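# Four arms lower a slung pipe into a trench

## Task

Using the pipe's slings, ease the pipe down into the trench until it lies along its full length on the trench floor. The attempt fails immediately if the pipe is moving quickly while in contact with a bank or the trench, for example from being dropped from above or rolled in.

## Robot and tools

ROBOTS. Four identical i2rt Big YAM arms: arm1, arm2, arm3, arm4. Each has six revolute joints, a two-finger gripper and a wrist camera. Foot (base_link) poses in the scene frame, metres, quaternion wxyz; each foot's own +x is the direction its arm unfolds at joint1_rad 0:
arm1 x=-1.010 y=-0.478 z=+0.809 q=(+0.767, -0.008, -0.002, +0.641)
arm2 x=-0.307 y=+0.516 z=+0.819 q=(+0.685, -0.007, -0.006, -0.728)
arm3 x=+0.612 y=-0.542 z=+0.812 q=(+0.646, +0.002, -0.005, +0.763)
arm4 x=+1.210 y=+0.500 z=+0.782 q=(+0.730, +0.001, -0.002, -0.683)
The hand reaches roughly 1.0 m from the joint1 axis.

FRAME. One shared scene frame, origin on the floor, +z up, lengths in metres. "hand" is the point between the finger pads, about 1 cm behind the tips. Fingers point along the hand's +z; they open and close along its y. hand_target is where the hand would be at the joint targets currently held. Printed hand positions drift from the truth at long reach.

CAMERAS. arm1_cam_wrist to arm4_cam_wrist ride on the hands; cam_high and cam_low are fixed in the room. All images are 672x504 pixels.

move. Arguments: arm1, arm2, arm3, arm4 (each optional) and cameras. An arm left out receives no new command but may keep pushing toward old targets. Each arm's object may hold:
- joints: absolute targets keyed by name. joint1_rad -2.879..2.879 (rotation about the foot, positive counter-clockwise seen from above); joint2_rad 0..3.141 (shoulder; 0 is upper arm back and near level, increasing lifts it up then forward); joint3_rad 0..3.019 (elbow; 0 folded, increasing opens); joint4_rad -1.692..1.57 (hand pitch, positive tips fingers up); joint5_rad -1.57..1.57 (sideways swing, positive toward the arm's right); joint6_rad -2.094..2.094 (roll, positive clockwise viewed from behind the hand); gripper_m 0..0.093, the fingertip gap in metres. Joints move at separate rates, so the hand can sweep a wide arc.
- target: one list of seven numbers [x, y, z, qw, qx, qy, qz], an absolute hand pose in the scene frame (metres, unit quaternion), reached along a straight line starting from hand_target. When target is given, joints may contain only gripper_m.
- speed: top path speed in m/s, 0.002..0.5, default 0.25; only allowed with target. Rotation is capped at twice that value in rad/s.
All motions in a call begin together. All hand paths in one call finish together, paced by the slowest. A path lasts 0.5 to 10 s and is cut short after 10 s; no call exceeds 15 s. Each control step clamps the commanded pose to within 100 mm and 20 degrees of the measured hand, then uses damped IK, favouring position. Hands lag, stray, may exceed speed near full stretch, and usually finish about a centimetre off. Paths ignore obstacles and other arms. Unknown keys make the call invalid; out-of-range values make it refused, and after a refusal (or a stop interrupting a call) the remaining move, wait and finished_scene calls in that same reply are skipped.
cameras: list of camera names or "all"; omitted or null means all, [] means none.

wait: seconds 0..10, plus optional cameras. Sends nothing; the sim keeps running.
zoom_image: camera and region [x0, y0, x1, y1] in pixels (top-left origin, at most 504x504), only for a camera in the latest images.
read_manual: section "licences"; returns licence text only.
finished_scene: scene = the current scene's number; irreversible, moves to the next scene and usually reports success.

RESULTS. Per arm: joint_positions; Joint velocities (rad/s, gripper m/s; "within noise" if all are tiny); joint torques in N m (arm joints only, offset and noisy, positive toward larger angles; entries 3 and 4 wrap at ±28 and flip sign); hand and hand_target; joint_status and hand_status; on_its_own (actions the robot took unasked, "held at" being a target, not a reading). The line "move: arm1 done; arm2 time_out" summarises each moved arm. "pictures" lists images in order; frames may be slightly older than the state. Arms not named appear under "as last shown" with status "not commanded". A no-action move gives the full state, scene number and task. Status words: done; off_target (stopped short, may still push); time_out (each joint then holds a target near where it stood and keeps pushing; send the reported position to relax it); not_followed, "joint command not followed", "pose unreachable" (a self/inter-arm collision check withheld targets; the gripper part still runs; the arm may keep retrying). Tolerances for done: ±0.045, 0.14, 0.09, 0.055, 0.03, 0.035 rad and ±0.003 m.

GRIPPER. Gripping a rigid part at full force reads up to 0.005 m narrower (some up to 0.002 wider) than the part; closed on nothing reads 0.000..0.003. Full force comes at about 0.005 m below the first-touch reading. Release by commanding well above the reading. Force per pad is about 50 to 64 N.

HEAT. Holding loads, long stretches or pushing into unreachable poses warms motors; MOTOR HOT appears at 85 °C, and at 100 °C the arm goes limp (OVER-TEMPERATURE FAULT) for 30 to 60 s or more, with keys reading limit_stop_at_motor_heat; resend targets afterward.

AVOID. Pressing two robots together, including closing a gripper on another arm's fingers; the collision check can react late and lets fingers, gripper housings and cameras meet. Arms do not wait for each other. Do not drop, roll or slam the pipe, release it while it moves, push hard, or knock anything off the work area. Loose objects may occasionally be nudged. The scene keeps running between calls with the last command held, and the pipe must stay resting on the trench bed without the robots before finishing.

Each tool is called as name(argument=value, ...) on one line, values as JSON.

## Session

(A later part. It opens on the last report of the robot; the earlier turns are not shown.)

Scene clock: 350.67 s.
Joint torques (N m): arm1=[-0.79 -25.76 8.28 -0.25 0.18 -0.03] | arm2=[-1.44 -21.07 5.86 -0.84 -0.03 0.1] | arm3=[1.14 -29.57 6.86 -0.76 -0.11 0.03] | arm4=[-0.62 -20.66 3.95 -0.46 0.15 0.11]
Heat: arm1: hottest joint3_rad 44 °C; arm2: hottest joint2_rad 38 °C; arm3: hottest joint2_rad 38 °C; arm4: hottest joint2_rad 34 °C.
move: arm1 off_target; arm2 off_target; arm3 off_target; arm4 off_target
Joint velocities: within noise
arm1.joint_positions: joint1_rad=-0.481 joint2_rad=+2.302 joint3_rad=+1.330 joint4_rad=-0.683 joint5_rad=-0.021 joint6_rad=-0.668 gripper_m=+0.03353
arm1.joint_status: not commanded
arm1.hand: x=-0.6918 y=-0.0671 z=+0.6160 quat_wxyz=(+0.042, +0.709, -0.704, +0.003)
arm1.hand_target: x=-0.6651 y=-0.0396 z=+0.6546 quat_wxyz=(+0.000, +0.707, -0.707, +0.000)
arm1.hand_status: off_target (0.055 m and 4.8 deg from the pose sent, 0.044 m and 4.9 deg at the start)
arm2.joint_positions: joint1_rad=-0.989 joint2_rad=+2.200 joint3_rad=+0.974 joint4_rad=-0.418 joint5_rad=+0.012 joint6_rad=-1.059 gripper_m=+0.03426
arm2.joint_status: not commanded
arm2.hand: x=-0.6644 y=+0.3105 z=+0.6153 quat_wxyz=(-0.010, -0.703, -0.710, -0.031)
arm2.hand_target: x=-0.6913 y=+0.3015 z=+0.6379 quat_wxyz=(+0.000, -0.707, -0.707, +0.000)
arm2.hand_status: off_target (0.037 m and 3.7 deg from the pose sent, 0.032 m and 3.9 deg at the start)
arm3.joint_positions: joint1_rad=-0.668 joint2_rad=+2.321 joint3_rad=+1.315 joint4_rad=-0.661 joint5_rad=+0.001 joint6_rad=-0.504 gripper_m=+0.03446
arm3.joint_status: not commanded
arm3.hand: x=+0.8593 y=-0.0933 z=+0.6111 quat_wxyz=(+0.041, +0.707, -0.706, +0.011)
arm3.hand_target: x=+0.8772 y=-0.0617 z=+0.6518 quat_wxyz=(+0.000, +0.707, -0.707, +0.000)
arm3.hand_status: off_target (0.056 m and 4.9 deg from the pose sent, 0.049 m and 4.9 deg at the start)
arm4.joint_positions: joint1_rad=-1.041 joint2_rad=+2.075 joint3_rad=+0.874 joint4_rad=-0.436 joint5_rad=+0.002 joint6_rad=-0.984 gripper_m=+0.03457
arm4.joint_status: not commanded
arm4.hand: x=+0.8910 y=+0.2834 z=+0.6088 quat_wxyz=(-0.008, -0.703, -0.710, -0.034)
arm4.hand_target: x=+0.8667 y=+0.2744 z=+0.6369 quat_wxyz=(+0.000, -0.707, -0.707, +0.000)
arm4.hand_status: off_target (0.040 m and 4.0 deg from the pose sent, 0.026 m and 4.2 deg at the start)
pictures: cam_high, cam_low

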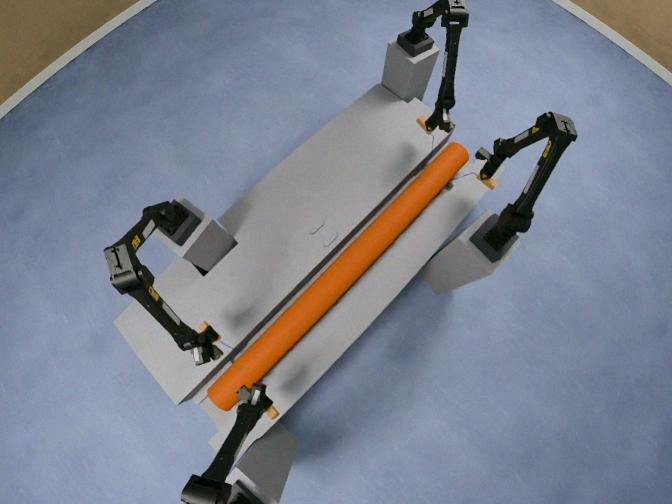

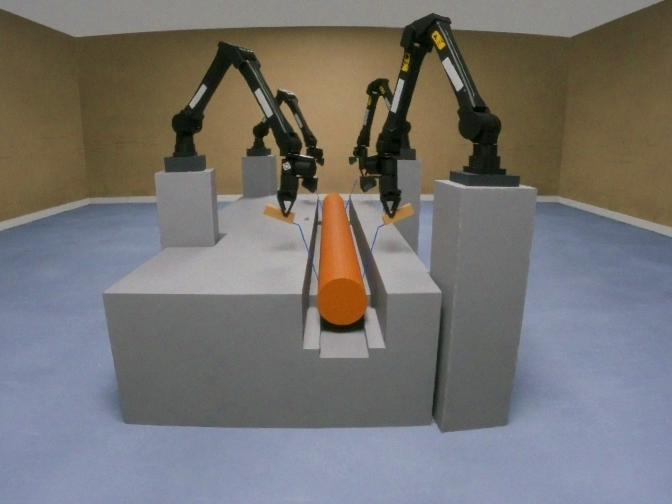

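move(arm1={"target": [-0.664, -0.038, 0.640, 0, 0.7071, -0.7071, 0], "speed": 0.015}, arm2={"target": [-0.692, 0.301, 0.624, 0, 0.7071, 0.7071, 0], "speed": 0.015}, arm3={"target": [0.878, -0.060, 0.638, 0, 0.7071, -0.7071, 0], "speed": 0.015}, arm4={"target": [0.866, 0.274, 0.624, 0, 0.7071, 0.7071, 0], "speed": 0.015}, cameras=["cam_low"])

zoom_image(camera="cam_low", region=[290, 160, 400, 370])

Scene clock: 355.97 s.
Joint torques (N m): arm1=[-0.85 -25.41 7.84 -0.14 0.14 0.03] | arm2=[-1.49 -21.19 5.41 -0.84 -0.04 0.1] | arm3=[1.14 -29.74 6.5 -0.77 -0.11 0.01] | arm4=[-0.62 -20.48 3.93 -0.43 0.13 0.11]
Heat: arm1: hottest joint3_rad 43 °C; arm2: hottest joint2_rad 38 °C; arm3: hottest joint2_rad 38 °C; arm4: hottest joint2_rad 34 °C.
move: arm1 off_target; arm2 off_target; arm3 off_target; arm4 off_target
Joint velocities: within noise
arm1.joint_positions: joint1_rad=-0.481 joint2_rad=+2.330 joint3_rad=+1.338 joint4_rad=-0.661 joint5_rad=-0.021 joint6_rad=-0.668 gripper_m=+0.03353
arm1.joint_status: not commanded
arm1.hand: x=-0.6913 y=-0.0665 z=+0.6033 quat_wxyz=(+0.040, +0.709, -0.704, +0.003)
arm1.hand_target: x=-0.6651 y=-0.0395 z=+0.6404 quat_wxyz=(+0.000, +0.707, -0.707, +0.000)
arm1.hand_status: off_target (0.054 m and 4.6 deg from the pose sent, 0.047 m and 4.8 deg at the start)
arm2.joint_positions: joint1_rad=-0.989 joint2_rad=+2.236 joint3_rad=+0.984 joint4_rad=-0.390 joint5_rad=+0.012 joint6_rad=-1.058 gripper_m=+0.03426
arm2.joint_status: not commanded
arm2.hand: x=-0.6653 y=+0.3098 z=+0.6023 quat_wxyz=(-0.009, -0.704, -0.710, -0.029)
arm2.hand_target: x=-0.6915 y=+0.3014 z=+0.6240 quat_wxyz=(+0.000, -0.707, -0.707, +0.000)
arm2.hand_status: off_target (0.036 m and 3.5 deg from the pose sent, 0.030 m and 3.7 deg at the start)
arm3.joint_positions: joint1_rad=-0.668 joint2_rad=+2.347 joint3_rad=+1.324 joint4_rad=-0.638 joint5_rad=+0.001 joint6_rad=-0.503 gripper_m=+0.03446
arm3.joint_status: not commanded
arm3.hand: x=+0.8601 y=-0.0919 z=+0.5990 quat_wxyz=(+0.039, +0.706, -0.707, +0.011)
arm3.hand_target: x=+0.8773 y=-0.0614 z=+0.6380 quat_wxyz=(+0.000, +0.707, -0.707, +0.000)
arm3.hand_status: off_target (0.053 m and 4.6 deg from the pose sent, 0.047 m and 4.9 deg at the start)
arm4.joint_positions: joint1_rad=-1.041 joint2_rad=+2.110 joint3_rad=+0.874 joint4_rad=-0.402 joint5_rad=+0.002 joint6_rad=-0.984 gripper_m=+0.03457
arm4.joint_status: not commanded
arm4.hand: x=+0.8931 y=+0.2849 z=+0.5955 quat_wxyz=(-0.008, -0.703, -0.710, -0.034)
arm4.hand_target: x=+0.8668 y=+0.2745 z=+0.6230 quat_wxyz=(+0.000, -0.707, -0.707, +0.000)
arm4.hand_status: off_target (0.041 m and 4.1 deg from the pose sent, 0.031 m and 4.0 deg at the start)

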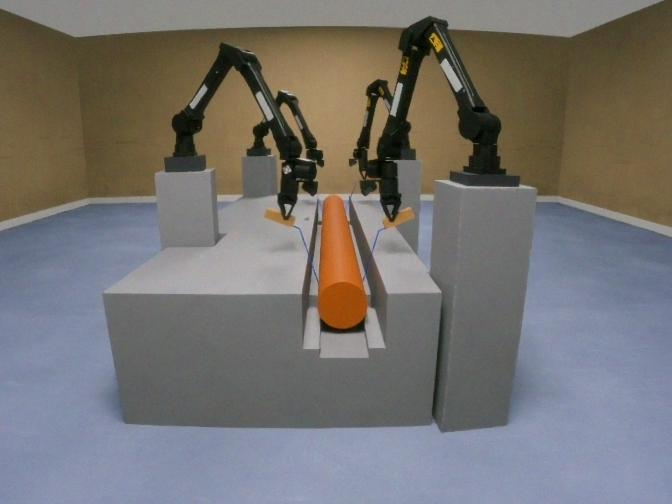

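Scaled by 2.400.

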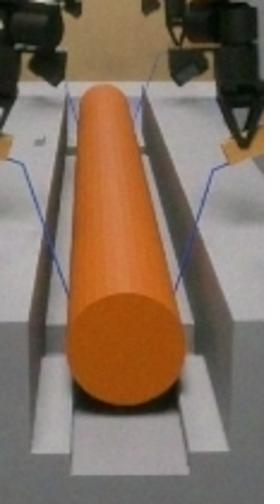

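move(arm1={"target": [-0.664, -0.038, 0.626, 0, 0.7071, -0.7071, 0], "speed": 0.015}, arm2={"target": [-0.692, 0.301, 0.610, 0, 0.7071, 0.7071, 0], "speed": 0.015}, arm3={"target": [0.878, -0.060, 0.624, 0, 0.7071, -0.7071, 0], "speed": 0.015}, arm4={"target": [0.866, 0.274, 0.610, 0, 0.7071, 0.7071, 0], "speed": 0.015}, cameras=["cam_low"])

zoom_image(camera="cam_low", region=[290, 160, 400, 370])

Scene clock: 359.87 s.
Joint torques (N m): arm1=[-1.14 -25.11 7.46 -0.23 0.18 -0.01] | arm2=[-1.55 -21.48 4.96 -0.73 -0.04 0.09] | arm3=[1.03 -29.51 6.17 -0.77 -0.1 0.01] | arm4=[-0.56 -20.54 3.81 -0.44 0.13 0.11]
Heat: arm1: hottest joint3_rad 43 °C; arm2: hottest joint2_rad 39 °C; arm3: hottest joint2_rad 38 °C; arm4: hottest joint3_rad 34 °C.
move: arm1 off_target; arm2 off_target; arm3 off_target; arm4 off_target
Joint velocities: within noise
arm1.joint_positions: joint1_rad=-0.481 joint2_rad=+2.357 joint3_rad=+1.348 joint4_rad=-0.638 joint5_rad=-0.021 joint6_rad=-0.667 gripper_m=+0.03353
arm1.joint_status: not commanded
arm1.hand: x=-0.6902 y=-0.0654 z=+0.5908 quat_wxyz=(+0.038, +0.709, -0.704, +0.002)
arm1.hand_target: x=-0.6649 y=-0.0393 z=+0.6264 quat_wxyz=(+0.000, +0.707, -0.707, +0.000)
arm1.hand_status: off_target (0.052 m and 4.4 deg from the pose sent, 0.045 m and 4.6 deg at the start)
arm2.joint_positions: joint1_rad=-0.989 joint2_rad=+2.273 joint3_rad=+0.995 joint4_rad=-0.363 joint5_rad=+0.012 joint6_rad=-1.058 gripper_m=+0.03426
arm2.joint_status: not commanded
arm2.hand: x=-0.6655 y=+0.3095 z=+0.5884 quat_wxyz=(-0.009, -0.704, -0.710, -0.028)
arm2.hand_target: x=-0.6915 y=+0.3014 z=+0.6098 quat_wxyz=(+0.000, -0.707, -0.707, +0.000)
arm2.hand_status: off_target (0.035 m and 3.5 deg from the pose sent, 0.029 m and 3.5 deg at the start)
arm3.joint_positions: joint1_rad=-0.668 joint2_rad=+2.374 joint3_rad=+1.334 joint4_rad=-0.615 joint5_rad=+0.001 joint6_rad=-0.503 gripper_m=+0.03446
arm3.joint_status: not commanded
arm3.hand: x=+0.8609 y=-0.0900 z=+0.5871 quat_wxyz=(+0.036, +0.707, -0.707, +0.010)
arm3.hand_target: x=+0.8774 y=-0.0612 z=+0.6238 quat_wxyz=(+0.000, +0.707, -0.707, +0.000)
arm3.hand_status: off_target (0.051 m and 4.3 deg from the pose sent, 0.044 m and 4.6 deg at the start)
arm4.joint_positions: joint1_rad=-1.041 joint2_rad=+2.147 joint3_rad=+0.878 joint4_rad=-0.370 joint5_rad=+0.002 joint6_rad=-0.984 gripper_m=+0.03457
arm4.joint_status: not commanded
arm4.hand: x=+0.8939 y=+0.2854 z=+0.5823 quat_wxyz=(-0.008, -0.703, -0.710, -0.034)
arm4.hand_target: x=+0.8668 y=+0.2744 z=+0.6091 quat_wxyz=(+0.000, -0.707, -0.707, +0.000)
arm4.hand_status: off_target (0.041 m and 4.1 deg from the pose sent, 0.033 m and 4.1 deg at the start)

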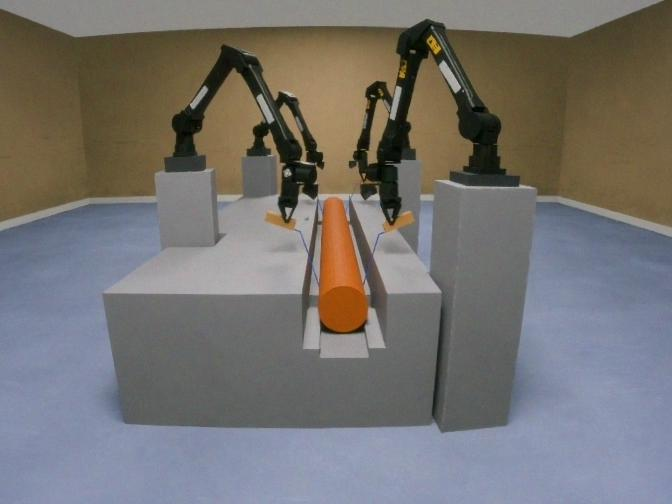

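Scaled by 2.400.

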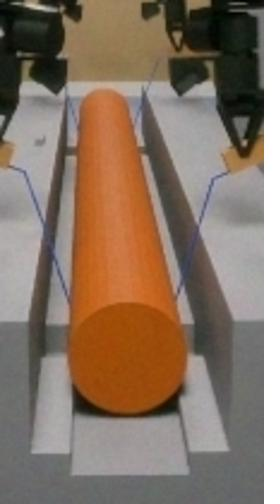

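move(arm1={"target": [-0.664, -0.038, 0.612, 0, 0.7071, -0.7071, 0], "speed": 0.015}, arm2={"target": [-0.692, 0.301, 0.596, 0, 0.7071, 0.7071, 0], "speed": 0.015}, arm3={"target": [0.878, -0.060, 0.610, 0, 0.7071, -0.7071, 0], "speed": 0.015}, arm4={"target": [0.866, 0.274, 0.597, 0, 0.7071, 0.7071, 0], "speed": 0.015}, cameras=["cam_low"])

zoom_image(camera="cam_low", region=[290, 160, 400, 370])

Scene clock: 363.90 s.
Joint torques (N m): arm1=[-0.85 -24.53 7.32 -0.23 0.19 -0.01] | arm2=[-1.49 -21.48 4.44 -0.8 -0.03 0.09] | arm3=[1.14 -29.16 6 -0.66 -0.1 0.02] | arm4=[-0.62 -20.31 3.47 -0.34 0.11 0.11]
Heat: arm1: hottest joint3_rad 42 °C; arm2: hottest joint2_rad 39 °C; arm3: hottest joint2_rad 38 °C; arm4: hottest joint3_rad 34 °C.
move: arm1 off_target; arm2 off_target; arm3 off_target; arm4 off_target
Joint velocities: within noise
arm1.joint_positions: joint1_rad=-0.480 joint2_rad=+2.384 joint3_rad=+1.357 joint4_rad=-0.617 joint5_rad=-0.021 joint6_rad=-0.667 gripper_m=+0.03353
arm1.joint_status: not commanded
arm1.hand: x=-0.6898 y=-0.0643 z=+0.5788 quat_wxyz=(+0.036, +0.710, -0.704, +0.002)
arm1.hand_target: x=-0.6649 y=-0.0392 z=+0.6124 quat_wxyz=(+0.000, +0.707, -0.707, +0.000)
arm1.hand_status: off_target (0.050 m and 4.2 deg from the pose sent, 0.043 m and 4.4 deg at the start)
arm2.joint_positions: joint1_rad=-0.989 joint2_rad=+2.308 joint3_rad=+1.010 joint4_rad=-0.338 joint5_rad=+0.012 joint6_rad=-1.058 gripper_m=+0.03426
arm2.joint_status: not commanded
arm2.hand: x=-0.6671 y=+0.3083 z=+0.5755 quat_wxyz=(-0.008, -0.704, -0.710, -0.026)
arm2.hand_target: x=-0.6914 y=+0.3014 z=+0.5958 quat_wxyz=(+0.000, -0.707, -0.707, +0.000)
arm2.hand_status: off_target (0.033 m and 3.2 deg from the pose sent, 0.029 m and 3.5 deg at the start)
arm3.joint_positions: joint1_rad=-0.667 joint2_rad=+2.399 joint3_rad=+1.344 joint4_rad=-0.595 joint5_rad=+0.001 joint6_rad=-0.503 gripper_m=+0.03446
arm3.joint_status: not commanded
arm3.hand: x=+0.8614 y=-0.0882 z=+0.5765 quat_wxyz=(+0.033, +0.707, -0.706, +0.009)
arm3.hand_target: x=+0.8774 y=-0.0610 z=+0.6100 quat_wxyz=(+0.000, +0.707, -0.707, +0.000)
arm3.hand_status: off_target (0.047 m and 3.9 deg from the pose sent, 0.041 m and 4.3 deg at the start)
arm4.joint_positions: joint1_rad=-1.041 joint2_rad=+2.179 joint3_rad=+0.887 joint4_rad=-0.343 joint5_rad=+0.002 joint6_rad=-0.984 gripper_m=+0.03457
arm4.joint_status: not commanded
arm4.hand: x=+0.8930 y=+0.2847 z=+0.5710 quat_wxyz=(-0.008, -0.703, -0.710, -0.033)
arm4.hand_target: x=+0.8666 y=+0.2744 z=+0.5963 quat_wxyz=(+0.000, -0.707, -0.707, +0.000)
arm4.hand_status: off_target (0.039 m and 3.9 deg from the pose sent, 0.034 m and 4.1 deg at the start)

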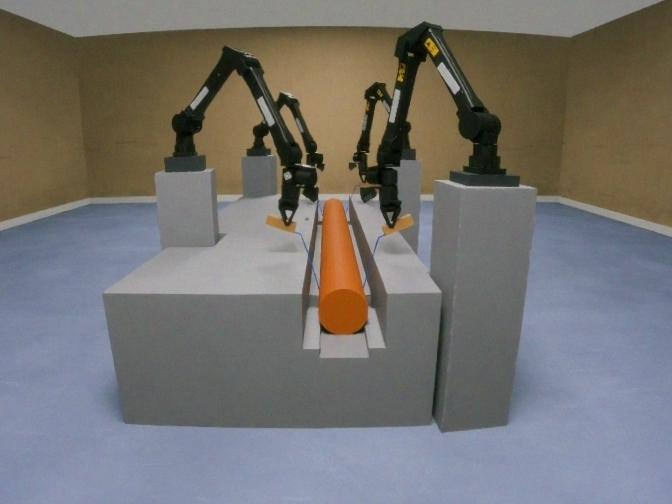

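Scaled by 2.400.

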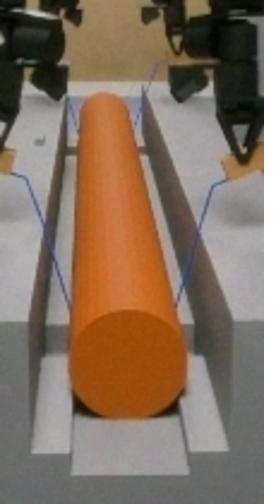

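move(arm1={"target": [-0.664, -0.038, 0.598, 0, 0.7071, -0.7071, 0], "speed": 0.015}, arm2={"target": [-0.692, 0.301, 0.582, 0, 0.7071, 0.7071, 0], "speed": 0.015}, arm3={"target": [0.878, -0.060, 0.596, 0, 0.7071, -0.7071, 0], "speed": 0.015}, arm4={"target": [0.866, 0.274, 0.584, 0, 0.7071, 0.7071, 0], "speed": 0.015}, cameras=["cam_low"])

zoom_image(camera="cam_low", region=[290, 160, 400, 370])

Scene clock: 368.20 s.
Joint torques (N m): arm1=[-1.49 -25.29 7.01 -0.13 0.17 -0.02] | arm2=[-1.55 -21.66 3.93 -0.83 0.05 0.09] | arm3=[1.08 -27.22 6.24 -0.24 -0.1 0.01] | arm4=[-0.62 -18.43 3.69 0.03 0.11 0.11]
Heat: arm1: hottest joint3_rad 42 °C; arm2: hottest joint2_rad 39 °C; arm3: hottest joint2_rad 38 °C; arm4: hottest joint2_rad 33 °C.
move: arm1 off_target; arm2 off_target; arm3 off_target; arm4 off_target
Joint velocities: within noise
arm1.joint_positions: joint1_rad=-0.478 joint2_rad=+2.413 joint3_rad=+1.370 joint4_rad=-0.597 joint5_rad=-0.021 joint6_rad=-0.667 gripper_m=+0.03353
arm1.joint_status: not commanded
arm1.hand: x=-0.6892 y=-0.0622 z=+0.5663 quat_wxyz=(+0.033, +0.710, -0.703, +0.002)
arm1.hand_target: x=-0.6649 y=-0.0391 z=+0.5982 quat_wxyz=(+0.000, +0.707, -0.707, +0.000)
arm1.hand_status: off_target (0.047 m and 3.9 deg from the pose sent, 0.041 m and 4.2 deg at the start)
arm2.joint_positions: joint1_rad=-0.989 joint2_rad=+2.344 joint3_rad=+1.026 joint4_rad=-0.312 joint5_rad=+0.009 joint6_rad=-1.058 gripper_m=+0.03426
arm2.joint_status: not commanded
arm2.hand: x=-0.6689 y=+0.3067 z=+0.5623 quat_wxyz=(-0.009, -0.704, -0.710, -0.023)
arm2.hand_target: x=-0.6914 y=+0.3013 z=+0.5816 quat_wxyz=(+0.000, -0.707, -0.707, +0.000)
arm2.hand_status: off_target (0.031 m and 2.9 deg from the pose sent, 0.027 m and 3.2 deg at the start)
arm3.joint_positions: joint1_rad=-0.667 joint2_rad=+2.405 joint3_rad=+1.350 joint4_rad=-0.585 joint5_rad=+0.001 joint6_rad=-0.503 gripper_m=+0.03446
arm3.joint_status: not commanded
arm3.hand: x=+0.8632 y=-0.0850 z=+0.5741 quat_wxyz=(+0.029, +0.707, -0.706, +0.008)
arm3.hand_target: x=+0.8776 y=-0.0606 z=+0.5966 quat_wxyz=(+0.000, +0.707, -0.707, +0.000)
arm3.hand_status: off_target (0.036 m and 3.4 deg from the pose sent, 0.038 m and 3.9 deg at the start)
arm4.joint_positions: joint1_rad=-1.041 joint2_rad=+2.191 joint3_rad=+0.892 joint4_rad=-0.327 joint5_rad=+0.003 joint6_rad=-0.984 gripper_m=+0.03457
arm4.joint_status: not commanded
arm4.hand: x=+0.8907 y=+0.2832 z=+0.5670 quat_wxyz=(-0.007, -0.703, -0.710, -0.028)
arm4.hand_target: x=+0.8663 y=+0.2742 z=+0.5841 quat_wxyz=(+0.000, -0.707, -0.707, +0.000)
arm4.hand_status: off_target (0.031 m and 3.4 deg from the pose sent, 0.032 m and 3.9 deg at the start)

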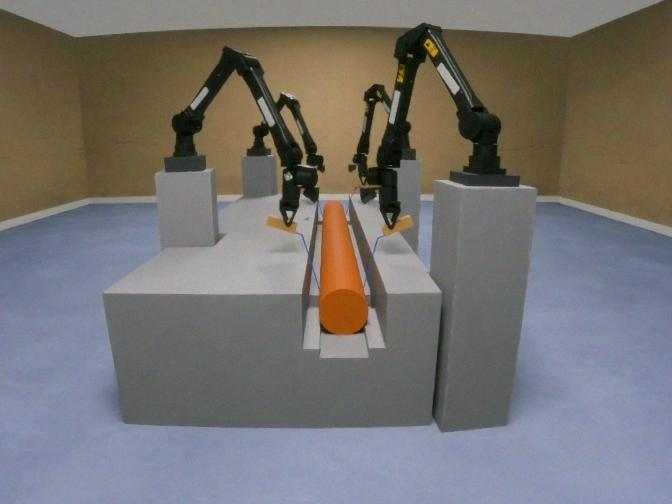

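Scaled by 2.400.

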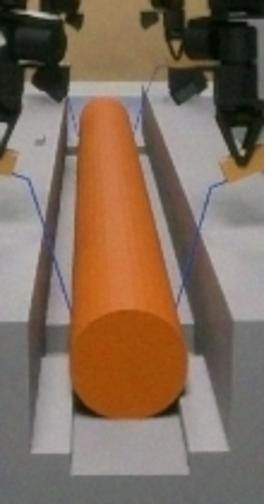

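move(arm1={"target": [-0.664, -0.040, 0.582, 0, 0.7071, -0.7071, 0], "speed": 0.015}, arm2={"target": [-0.692, 0.302, 0.566, 0, 0.7071, 0.7071, 0], "speed": 0.015}, arm3={"target": [0.878, -0.062, 0.582, 0, 0.7071, -0.7071, 0], "speed": 0.015}, arm4={"target": [0.866, 0.276, 0.570, 0, 0.7071, 0.7071, 0], "speed": 0.015}, cameras=["cam_low", "cam_high"])

zoom_image(camera="cam_low", region=[290, 160, 400, 370])

Scene clock: 373.03 s.
Joint torques (N m): arm1=[-1.61 -23.18 7.05 0.29 0.16 -0.01] | arm2=[-1.73 -19.84 4.18 -0.49 0.07 0.06] | arm3=[0.91 -25.17 6.23 0.06 -0.09 -0.01] | arm4=[-0.56 -16.09 4.12 0.38 0.09 0.05]
Heat: arm1: hottest joint3_rad 41 °C; arm2: hottest joint2_rad 39 °C; arm3: hottest joint2_rad 38 °C; arm4: hottest joint2_rad 33 °C.
move: arm1 off_target; arm2 off_target; arm3 off_target; arm4 off_target
Joint velocities: within noise
arm1.joint_positions: joint1_rad=-0.478 joint2_rad=+2.424 joint3_rad=+1.374 joint4_rad=-0.580 joint5_rad=-0.021 joint6_rad=-0.667 gripper_m=+0.03353
arm1.joint_status: not commanded
arm1.hand: x=-0.6880 y=-0.0608 z=+0.5610 quat_wxyz=(+0.029, +0.710, -0.703, +0.001)
arm1.hand_target: x=-0.6645 y=-0.0408 z=+0.5828 quat_wxyz=(+0.000, +0.707, -0.707, +0.000)
arm1.hand_status: off_target (0.038 m and 3.4 deg from the pose sent, 0.037 m and 3.9 deg at the start)
arm2.joint_positions: joint1_rad=-0.989 joint2_rad=+2.365 joint3_rad=+1.036 joint4_rad=-0.292 joint5_rad=+0.009 joint6_rad=-1.058 gripper_m=+0.03426
arm2.joint_status: not commanded
arm2.hand: x=-0.6714 y=+0.3050 z=+0.5547 quat_wxyz=(-0.008, -0.704, -0.710, -0.019)
arm2.hand_target: x=-0.6917 y=+0.3022 z=+0.5661 quat_wxyz=(+0.000, -0.707, -0.707, +0.000)
arm2.hand_status: off_target (0.024 m and 2.4 deg from the pose sent, 0.024 m and 2.9 deg at the start)
arm3.joint_positions: joint1_rad=-0.667 joint2_rad=+2.410 joint3_rad=+1.356 joint4_rad=-0.568 joint5_rad=+0.001 joint6_rad=-0.503 gripper_m=+0.03446
arm3.joint_status: not commanded
arm3.hand: x=+0.8659 y=-0.0800 z=+0.5727 quat_wxyz=(+0.020, +0.707, -0.707, +0.005)
arm3.hand_target: x=+0.8778 y=-0.0624 z=+0.5826 quat_wxyz=(+0.000, +0.707, -0.707, +0.000)
arm3.hand_status: off_target (0.024 m and 2.4 deg from the pose sent, 0.029 m and 3.4 deg at the start)
arm4.joint_positions: joint1_rad=-1.045 joint2_rad=+2.201 joint3_rad=+0.892 joint4_rad=-0.306 joint5_rad=+0.003 joint6_rad=-0.984 gripper_m=+0.03457
arm4.joint_status: not commanded
arm4.hand: x=+0.8884 y=+0.2839 z=+0.5628 quat_wxyz=(-0.005, -0.705, -0.709, -0.023)
arm4.hand_target: x=+0.8662 y=+0.2763 z=+0.5706 quat_wxyz=(+0.000, -0.707, -0.707, +0.000)
arm4.hand_status: off_target (0.025 m and 2.7 deg from the pose sent, 0.026 m and 3.4 deg at the start)
pictures: cam_high, cam_low

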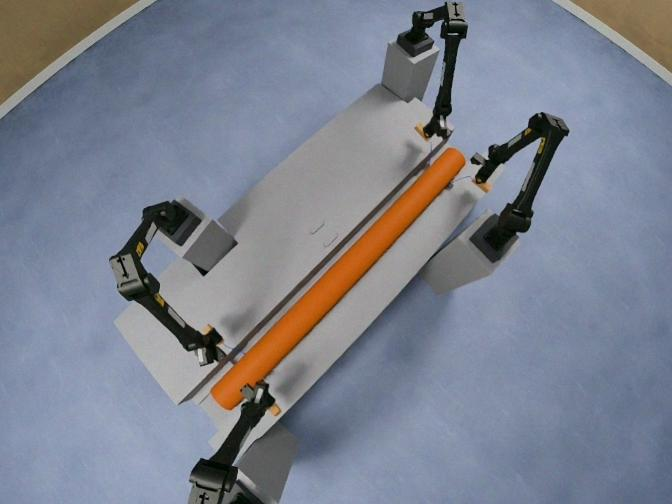

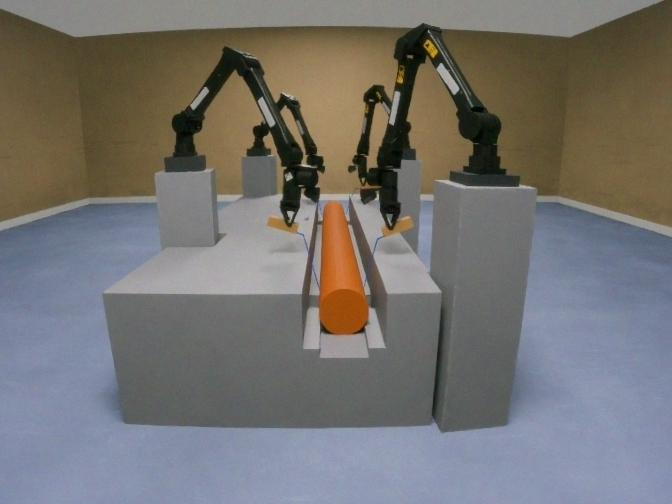

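Scaled by 2.400.

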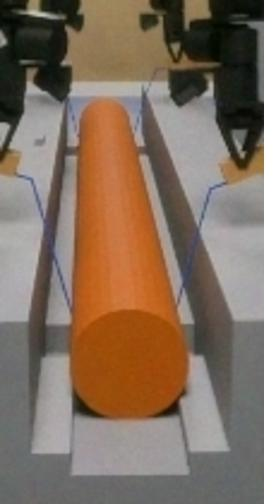

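move(arm1={"target": [-0.664, -0.044, 0.562, 0, 0.7071, -0.7071, 0], "speed": 0.02}, arm2={"target": [-0.692, 0.304, 0.546, 0, 0.7071, 0.7071, 0], "speed": 0.02}, arm3={"target": [0.878, -0.066, 0.562, 0, 0.7071, -0.7071, 0], "speed": 0.02}, arm4={"target": [0.866, 0.280, 0.550, 0, 0.7071, 0.7071, 0], "speed": 0.02}, cameras=["cam_low", "cam_high"])

zoom_image(camera="cam_low", region=[290, 160, 400, 370])

Scene clock: 377.40 s.
Joint torques (N m): arm1=[-1.44 -20.37 6.79 0.88 0.03 -0.02] | arm2=[-1.85 -16.85 4.38 -0.05 -0.07 0.06] | arm3=[0.73 -23.41 5.97 0.36 -0.09 -0.05] | arm4=[-0.38 -15.09 3.62 0.61 0.09 -0.01]
Heat: arm1: hottest joint3_rad 41 °C; arm2: hottest joint2_rad 38 °C; arm3: hottest joint2_rad 38 °C; arm4: hottest joint2_rad 33 °C.
move: arm1 off_target; arm2 off_target; arm3 off_target; arm4 off_target
Joint velocities: within noise
arm1.joint_positions: joint1_rad=-0.482 joint2_rad=+2.428 joint3_rad=+1.387 joint4_rad=-0.563 joint5_rad=-0.019 joint6_rad=-0.667 gripper_m=+0.03353
arm1.joint_status: not commanded
arm1.hand: x=-0.6797 y=-0.0540 z=+0.5611 quat_wxyz=(+0.016, +0.710, -0.704, +0.001)
arm1.hand_target: x=-0.6641 y=-0.0443 z=+0.5626 quat_wxyz=(+0.000, +0.707, -0.707, +0.000)
arm1.hand_status: off_target (0.019 m and 1.9 deg from the pose sent, 0.029 m and 3.4 deg at the start)
arm2.joint_positions: joint1_rad=-0.992 joint2_rad=+2.388 joint3_rad=+1.049 joint4_rad=-0.270 joint5_rad=+0.012 joint6_rad=-1.062 gripper_m=+0.03426
arm2.joint_status: not commanded
arm2.hand: x=-0.6763 y=+0.3043 z=+0.5464 quat_wxyz=(-0.005, -0.704, -0.710, -0.013)
arm2.hand_target: x=-0.6919 y=+0.3041 z=+0.5463 quat_wxyz=(+0.000, -0.707, -0.707, +0.000)
arm2.hand_status: off_target (0.016 m and 1.7 deg from the pose sent, 0.022 m and 2.4 deg at the start)
arm3.joint_positions: joint1_rad=-0.667 joint2_rad=+2.429 joint3_rad=+1.364 joint4_rad=-0.540 joint5_rad=+0.001 joint6_rad=-0.503 gripper_m=+0.03446
arm3.joint_status: not commanded
arm3.hand: x=+0.8681 y=-0.0760 z=+0.5641 quat_wxyz=(+0.012, +0.707, -0.707, +0.003)
arm3.hand_target: x=+0.8779 y=-0.0662 z=+0.5624 quat_wxyz=(+0.000, +0.707, -0.707, +0.000)
arm3.hand_status: off_target (0.014 m and 1.4 deg from the pose sent, 0.021 m and 2.4 deg at the start)
arm4.joint_positions: joint1_rad=-1.057 joint2_rad=+2.241 joint3_rad=+0.906 joint4_rad=-0.267 joint5_rad=+0.003 joint6_rad=-0.988 gripper_m=+0.03457
arm4.joint_status: not commanded
arm4.hand: x=+0.8822 y=+0.2854 z=+0.5490 quat_wxyz=(-0.004, -0.708, -0.706, -0.016)
arm4.hand_target: x=+0.8662 y=+0.2802 z=+0.5505 quat_wxyz=(+0.000, -0.707, -0.707, +0.000)
arm4.hand_status: off_target (0.017 m and 1.9 deg from the pose sent, 0.026 m and 2.7 deg at the start)
pictures: cam_high, cam_low

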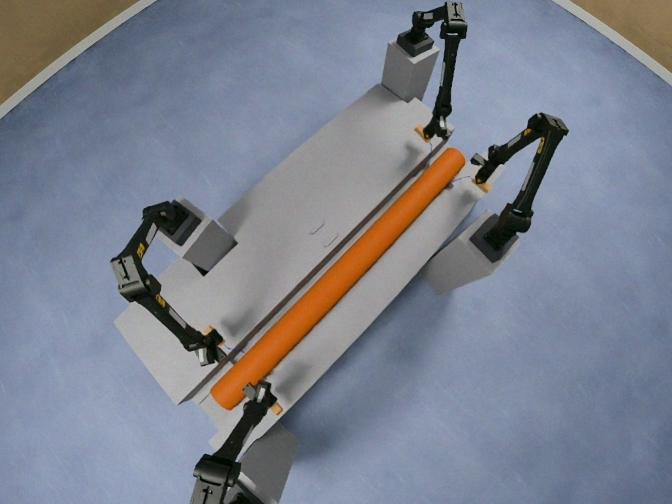

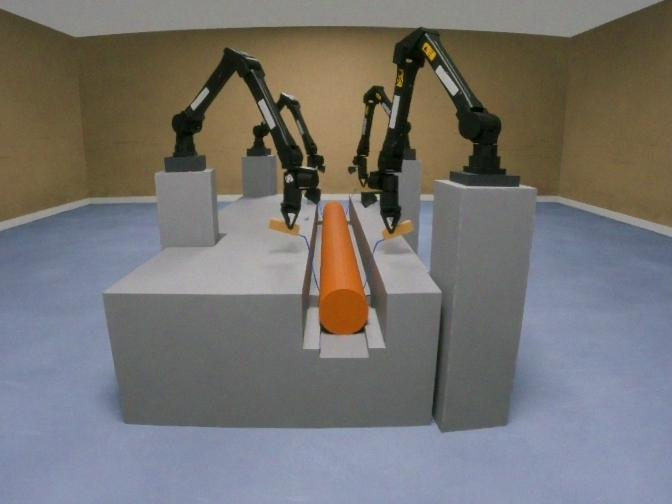

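Scaled by 2.400.

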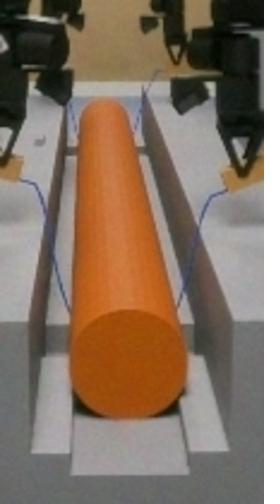

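move(arm1={"target": [-0.664, -0.105, 0.50, 0, 0.7071, -0.7071, 0], "speed": 0.06}, arm2={"target": [-0.692, 0.290, 0.50, 0, 0.7071, 0.7071, 0], "speed": 0.06}, arm3={"target": [0.878, -0.110, 0.50, 0, 0.7071, -0.7071, 0], "speed": 0.06}, arm4={"target": [0.866, 0.280, 0.50, 0, 0.7071, 0.7071, 0], "speed": 0.06})

Scene clock: 384.07 s.
Joint torques (N m): arm1=[-0.79 -18.43 3.32 0.98 0.05 -0.09] | arm2=[0.09 -17.96 4.01 0.02 -0.11 0.23] | arm3=[0.5 -22.77 3 0.43 -0.09 -0.07] | arm4=[-0.38 -15.74 2.65 0.61 0.09 0]
Heat: arm1: hottest joint3_rad 40 °C; arm2: hottest joint2_rad 38 °C; arm3: hottest joint2_rad 39 °C; arm4: hottest joint3_rad 33 °C.
move: arm1 off_target; arm2 off_target; arm3 done; arm4 off_target
Joint velocities: within noise
arm1.joint_positions: joint1_rad=-0.557 joint2_rad=+2.503 joint3_rad=+1.331 joint4_rad=-0.384 joint5_rad=-0.019 joint6_rad=-0.733 gripper_m=+0.03353
arm1.joint_status: not commanded
arm1.hand: x=-0.6607 y=-0.0949 z=+0.5137 quat_wxyz=(-0.008, +0.706, -0.708, -0.002)
arm1.hand_target: x=-0.6643 y=-0.1051 z=+0.5004 quat_wxyz=(+0.000, +0.707, -0.707, +0.000)
arm1.hand_status: off_target (0.017 m and 1.0 deg from the pose sent, 0.081 m and 1.9 deg at the start)
arm2.joint_positions: joint1_rad=-0.992 joint2_rad=+2.512 joint3_rad=+1.131 joint4_rad=-0.225 joint5_rad=+0.012 joint6_rad=-1.051 gripper_m=+0.03426
arm2.joint_status: not commanded
arm2.hand: x=-0.6836 y=+0.2996 z=+0.5014 quat_wxyz=(-0.004, -0.708, -0.706, -0.012)
arm2.hand_target: x=-0.6918 y=+0.2901 z=+0.5003 quat_wxyz=(+0.000, -0.707, -0.707, +0.000)
arm2.hand_status: off_target (0.013 m and 1.5 deg from the pose sent, 0.051 m and 1.7 deg at the start)
arm3.joint_positions: joint1_rad=-0.708 joint2_rad=+2.533 joint3_rad=+1.332 joint4_rad=-0.377 joint5_rad=+0.001 joint6_rad=-0.544 gripper_m=+0.03446
arm3.joint_status: not commanded
arm3.hand: x=+0.8757 y=-0.1054 z=+0.5061 quat_wxyz=(-0.001, +0.707, -0.707, -0.001)
arm3.hand_target: x=+0.8780 y=-0.1101 z=+0.5001 quat_wxyz=(+0.000, +0.707, -0.707, +0.000)
arm3.hand_status: done (0.008 m and 0.2 deg from the pose sent, 0.073 m and 1.4 deg at the start)
arm4.joint_positions: joint1_rad=-1.058 joint2_rad=+2.383 joint3_rad=+0.965 joint4_rad=-0.180 joint5_rad=+0.003 joint6_rad=-0.989 gripper_m=+0.03457
arm4.joint_status: not commanded
arm4.hand: x=+0.8799 y=+0.2838 z=+0.4995 quat_wxyz=(-0.004, -0.708, -0.706, -0.014)
arm4.hand_target: x=+0.8662 y=+0.2802 z=+0.5003 quat_wxyz=(+0.000, -0.707, -0.707, +0.000)
arm4.hand_status: off_target (0.014 m and 1.7 deg from the pose sent, 0.052 m and 1.9 deg at the start)
pictures: arm1_cam_wrist, arm2_cam_wrist, arm3_cam_wrist, arm4_cam_wrist, cam_high, cam_low

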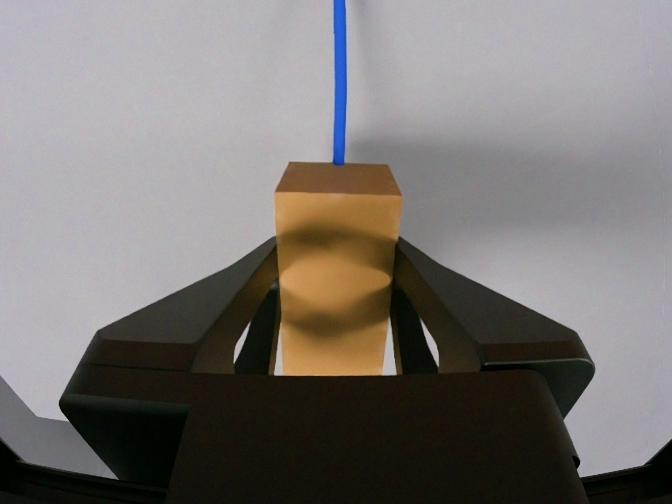

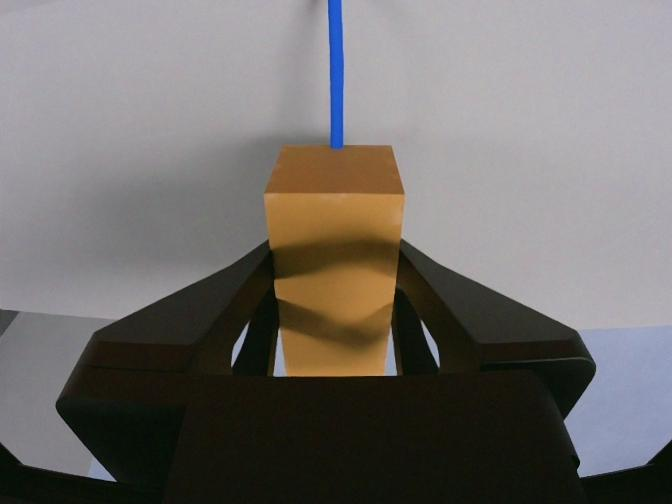

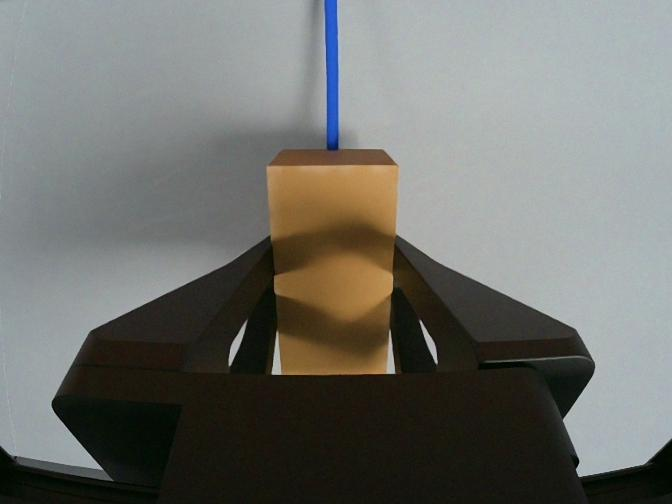

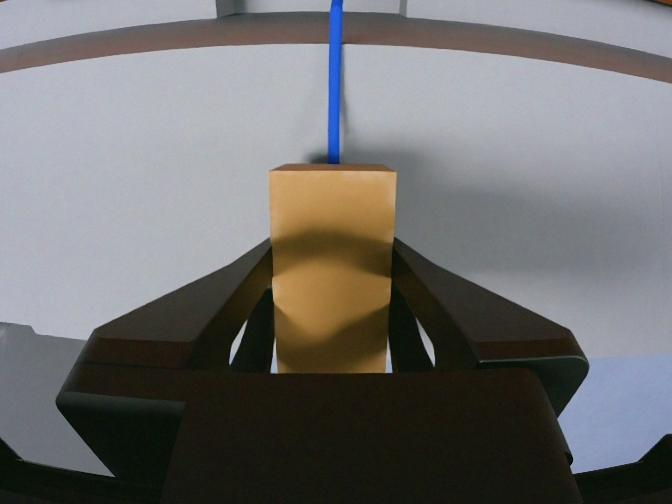

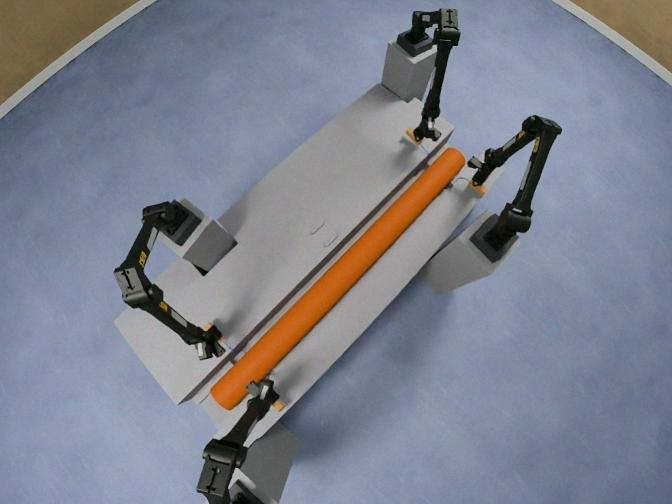

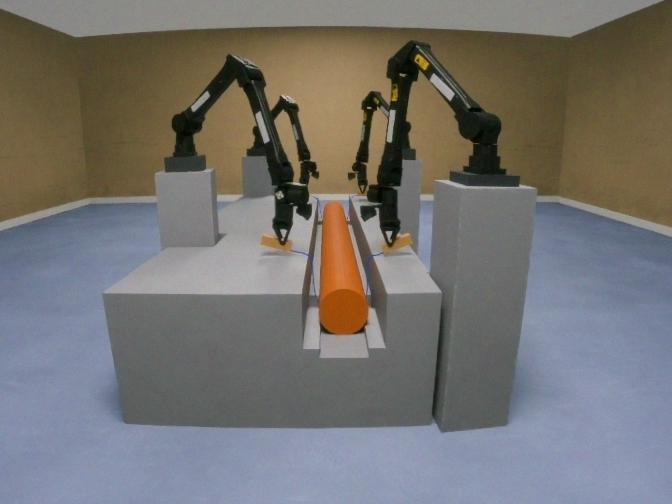

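move(arm1={"target": [-0.664, -0.110, 0.468, 0, 0.7071, -0.7071, 0], "speed": 0.03}, arm2={"target": [-0.692, 0.290, 0.480, 0, 0.7071, 0.7071, 0], "speed": 0.03}, arm3={"target": [0.878, -0.112, 0.475, 0, 0.7071, -0.7071, 0], "speed": 0.03}, arm4={"target": [0.866, 0.282, 0.480, 0, 0.7071, 0.7071, 0], "speed": 0.03})

Scene clock: 389.40 s.
Joint torques (N m): arm1=[-1.26 -16.67 5.12 1.29 0.01 -0.09] | arm2=[0.15 -17.96 3.73 -0.02 -0.11 0.21] | arm3=[0.44 -19.96 4.82 0.9 -0.09 -0.01] | arm4=[-0.32 -11.99 3.88 1.32 0.28 0.12]
Heat: arm1: hottest joint3_rad 39 °C; arm2: hottest joint2_rad 38 °C; arm3: hottest joint2_rad 38 °C; arm4: hottest joint2_rad 32 °C.
move: arm1 off_target; arm2 off_target; arm3 off_target; arm4 off_target
Joint velocities: within noise
arm1.joint_positions: joint1_rad=-0.561 joint2_rad=+2.553 joint3_rad=+1.331 joint4_rad=-0.351 joint5_rad=-0.019 joint6_rad=-0.744 gripper_m=+0.03353
arm1.joint_status: not commanded
arm1.hand: x=-0.6683 y=-0.1063 z=+0.4894 quat_wxyz=(+0.000, +0.709, -0.705, -0.001)
arm1.hand_target: x=-0.6648 y=-0.1107 z=+0.4690 quat_wxyz=(+0.000, +0.707, -0.707, +0.000)
arm1.hand_status: off_target (0.022 m and 0.3 deg from the pose sent, 0.048 m and 1.0 deg at the start)
arm2.joint_positions: joint1_rad=-0.992 joint2_rad=+2.563 joint3_rad=+1.163 joint4_rad=-0.203 joint5_rad=+0.012 joint6_rad=-1.051 gripper_m=+0.03426
arm2.joint_status: not commanded
arm2.hand: x=-0.6849 y=+0.2985 z=+0.4823 quat_wxyz=(-0.004, -0.708, -0.706, -0.011)
arm2.hand_target: x=-0.6920 y=+0.2900 z=+0.4804 quat_wxyz=(+0.000, -0.707, -0.707, +0.000)
arm2.hand_status: off_target (0.011 m and 1.3 deg from the pose sent, 0.025 m and 1.5 deg at the start)
arm3.joint_positions: joint1_rad=-0.710 joint2_rad=+2.560 joint3_rad=+1.332 joint4_rad=-0.358 joint5_rad=+0.001 joint6_rad=-0.551 gripper_m=+0.03446
arm3.joint_status: not commanded
arm3.hand: x=+0.8727 y=-0.1121 z=+0.4929 quat_wxyz=(+0.003, +0.709, -0.705, +0.000)
arm3.hand_target: x=+0.8775 y=-0.1127 z=+0.4757 quat_wxyz=(+0.000, +0.707, -0.707, +0.000)
arm3.hand_status: off_target (0.019 m and 0.5 deg from the pose sent, 0.032 m and 0.2 deg at the start)
arm4.joint_positions: joint1_rad=-1.063 joint2_rad=+2.394 joint3_rad=+0.969 joint4_rad=-0.166 joint5_rad=-0.003 joint6_rad=-1.004 gripper_m=+0.03457
arm4.joint_status: not commanded
arm4.hand: x=+0.8786 y=+0.2841 z=+0.4953 quat_wxyz=(-0.006, -0.705, -0.710, -0.010)
arm4.hand_target: x=+0.8667 y=+0.2824 z=+0.4809 quat_wxyz=(+0.000, -0.707, -0.707, +0.000)
arm4.hand_status: off_target (0.020 m and 1.4 deg from the pose sent, 0.024 m and 1.7 deg at the start)
pictures: arm1_cam_wrist, arm2_cam_wrist, arm3_cam_wrist, arm4_cam_wrist, cam_high, cam_low

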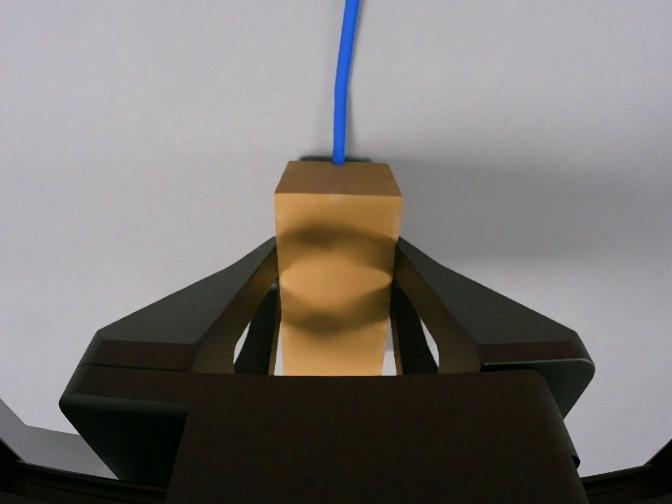

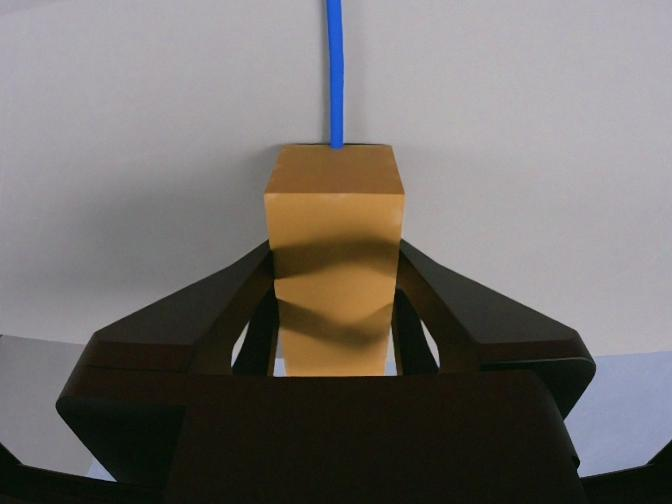

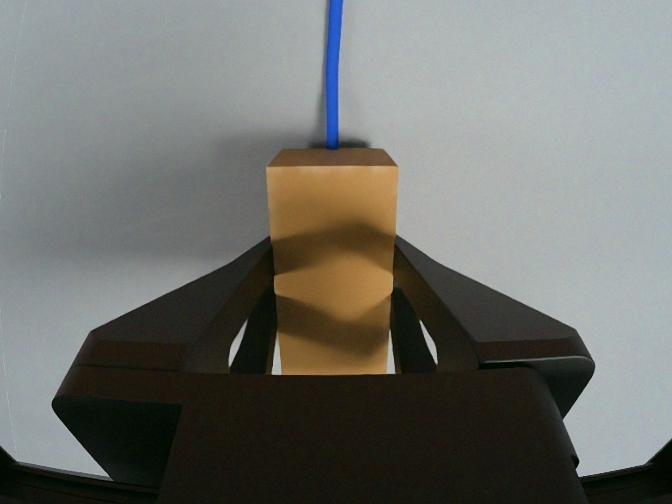

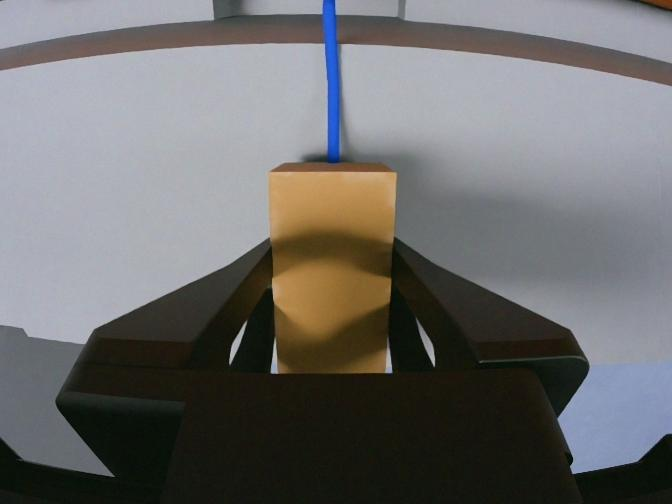

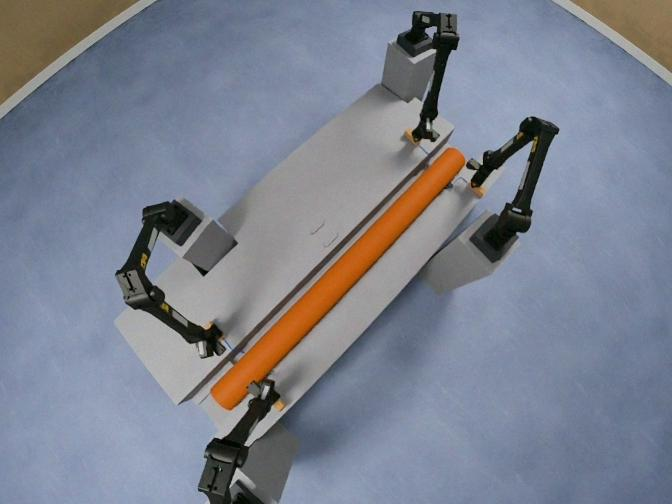

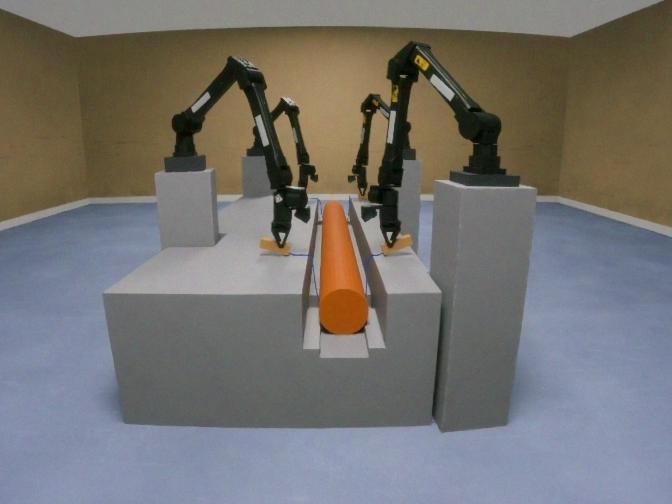

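move(arm1={"target": [-0.664, -0.110, 0.462, 0, 0.7071, -0.7071, 0], "speed": 0.03, "joints": {"gripper_m": 0.0338}}, arm2={"target": [-0.692, 0.290, 0.472, 0, 0.7071, 0.7071, 0], "speed": 0.03, "joints": {"gripper_m": 0.0345}}, arm3={"target": [0.878, -0.112, 0.468, 0, 0.7071, -0.7071, 0], "speed": 0.03, "joints": {"gripper_m": 0.0345}}, arm4={"target": [0.866, 0.282, 0.470, 0, 0.7071, 0.7071, 0], "speed": 0.03, "joints": {"gripper_m": 0.0346}}, cameras=["arm3_cam_wrist", "arm4_cam_wrist", "cam_low"])

Scene clock: 398.03 s.
Joint torques (N m): arm1=[-1.08 -16.03 5.65 1.55 0.06 0] | arm2=[0.15 -16.91 4.19 0.17 -0.11 0.2] | arm3=[0.62 -18.61 5.38 1.18 -0.09 0.03] | arm4=[0.56 -12.86 3.84 1.37 0.01 0.12]
Heat: arm1: hottest joint3_rad 38 °C; arm2: hottest joint2_rad 38 °C; arm3: hottest joint2_rad 38 °C; arm4: hottest joint2_rad 32 °C.
move: arm1 off_target; arm2 off_target; arm3 off_target; arm4 off_target
Joint velocities: within noise
arm1.joint_positions: joint1_rad=-0.561 joint2_rad=+2.555 joint3_rad=+1.332 joint4_rad=-0.350 joint5_rad=-0.019 joint6_rad=-0.747 gripper_m=+0.03401
arm1.joint_status: all done
arm1.hand: x=-0.6682 y=-0.1067 z=+0.4885 quat_wxyz=(+0.000, +0.710, -0.704, -0.001)
arm1.hand_target: x=-0.6652 y=-0.1111 z=+0.4634 quat_wxyz=(+0.000, +0.707, -0.707, +0.000)
arm1.hand_status: off_target (0.027 m and 0.5 deg from the pose sent, 0.028 m and 0.3 deg at the start)
arm2.joint_positions: joint1_rad=-0.992 joint2_rad=+2.572 joint3_rad=+1.169 joint4_rad=-0.199 joint5_rad=+0.013 joint6_rad=-1.051 gripper_m=+0.03462
arm2.joint_status: all done
arm2.hand: x=-0.6857 y=+0.2980 z=+0.4791 quat_wxyz=(-0.003, -0.708, -0.706, -0.010)
arm2.hand_target: x=-0.6918 y=+0.2902 z=+0.4724 quat_wxyz=(+0.000, -0.707, -0.707, +0.000)
arm2.hand_status: off_target (0.012 m and 1.2 deg from the pose sent, 0.015 m and 1.3 deg at the start)
arm3.joint_positions: joint1_rad=-0.710 joint2_rad=+2.562 joint3_rad=+1.333 joint4_rad=-0.357 joint5_rad=+0.001 joint6_rad=-0.555 gripper_m=+0.03491
arm3.joint_status: all done
arm3.hand: x=+0.8726 y=-0.1121 z=+0.4921 quat_wxyz=(+0.003, +0.710, -0.704, +0.000)
arm3.hand_target: x=+0.8773 y=-0.1130 z=+0.4693 quat_wxyz=(+0.000, +0.707, -0.707, +0.000)
arm3.hand_status: off_target (0.025 m and 0.6 deg from the pose sent, 0.025 m and 0.5 deg at the start)
arm4.joint_positions: joint1_rad=-1.076 joint2_rad=+2.431 joint3_rad=+0.980 joint4_rad=-0.154 joint5_rad=+0.005 joint6_rad=-1.005 gripper_m=+0.03499
arm4.joint_status: all done
arm4.hand: x=+0.8795 y=+0.2923 z=+0.4822 quat_wxyz=(-0.004, -0.709, -0.705, -0.018)
arm4.hand_target: x=+0.8666 y=+0.2824 z=+0.4711 quat_wxyz=(+0.000, -0.707, -0.707, +0.000)
arm4.hand_status: off_target (0.021 m and 2.1 deg from the pose sent, 0.028 m and 1.4 deg at the start)

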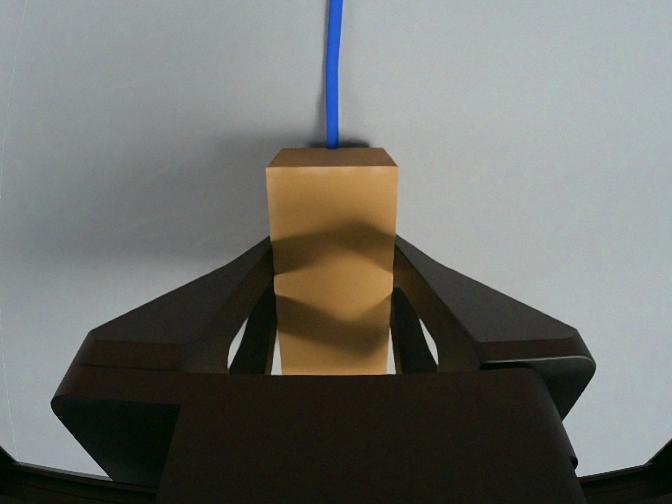

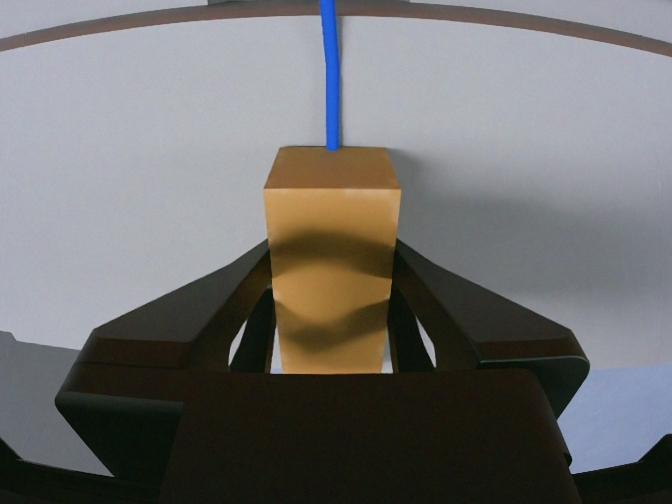

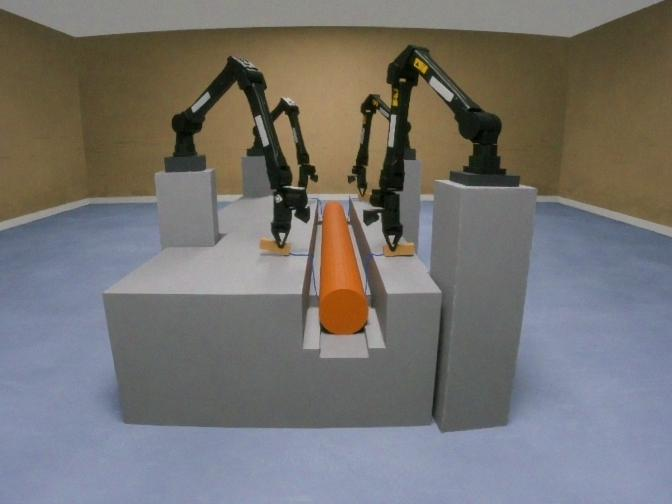

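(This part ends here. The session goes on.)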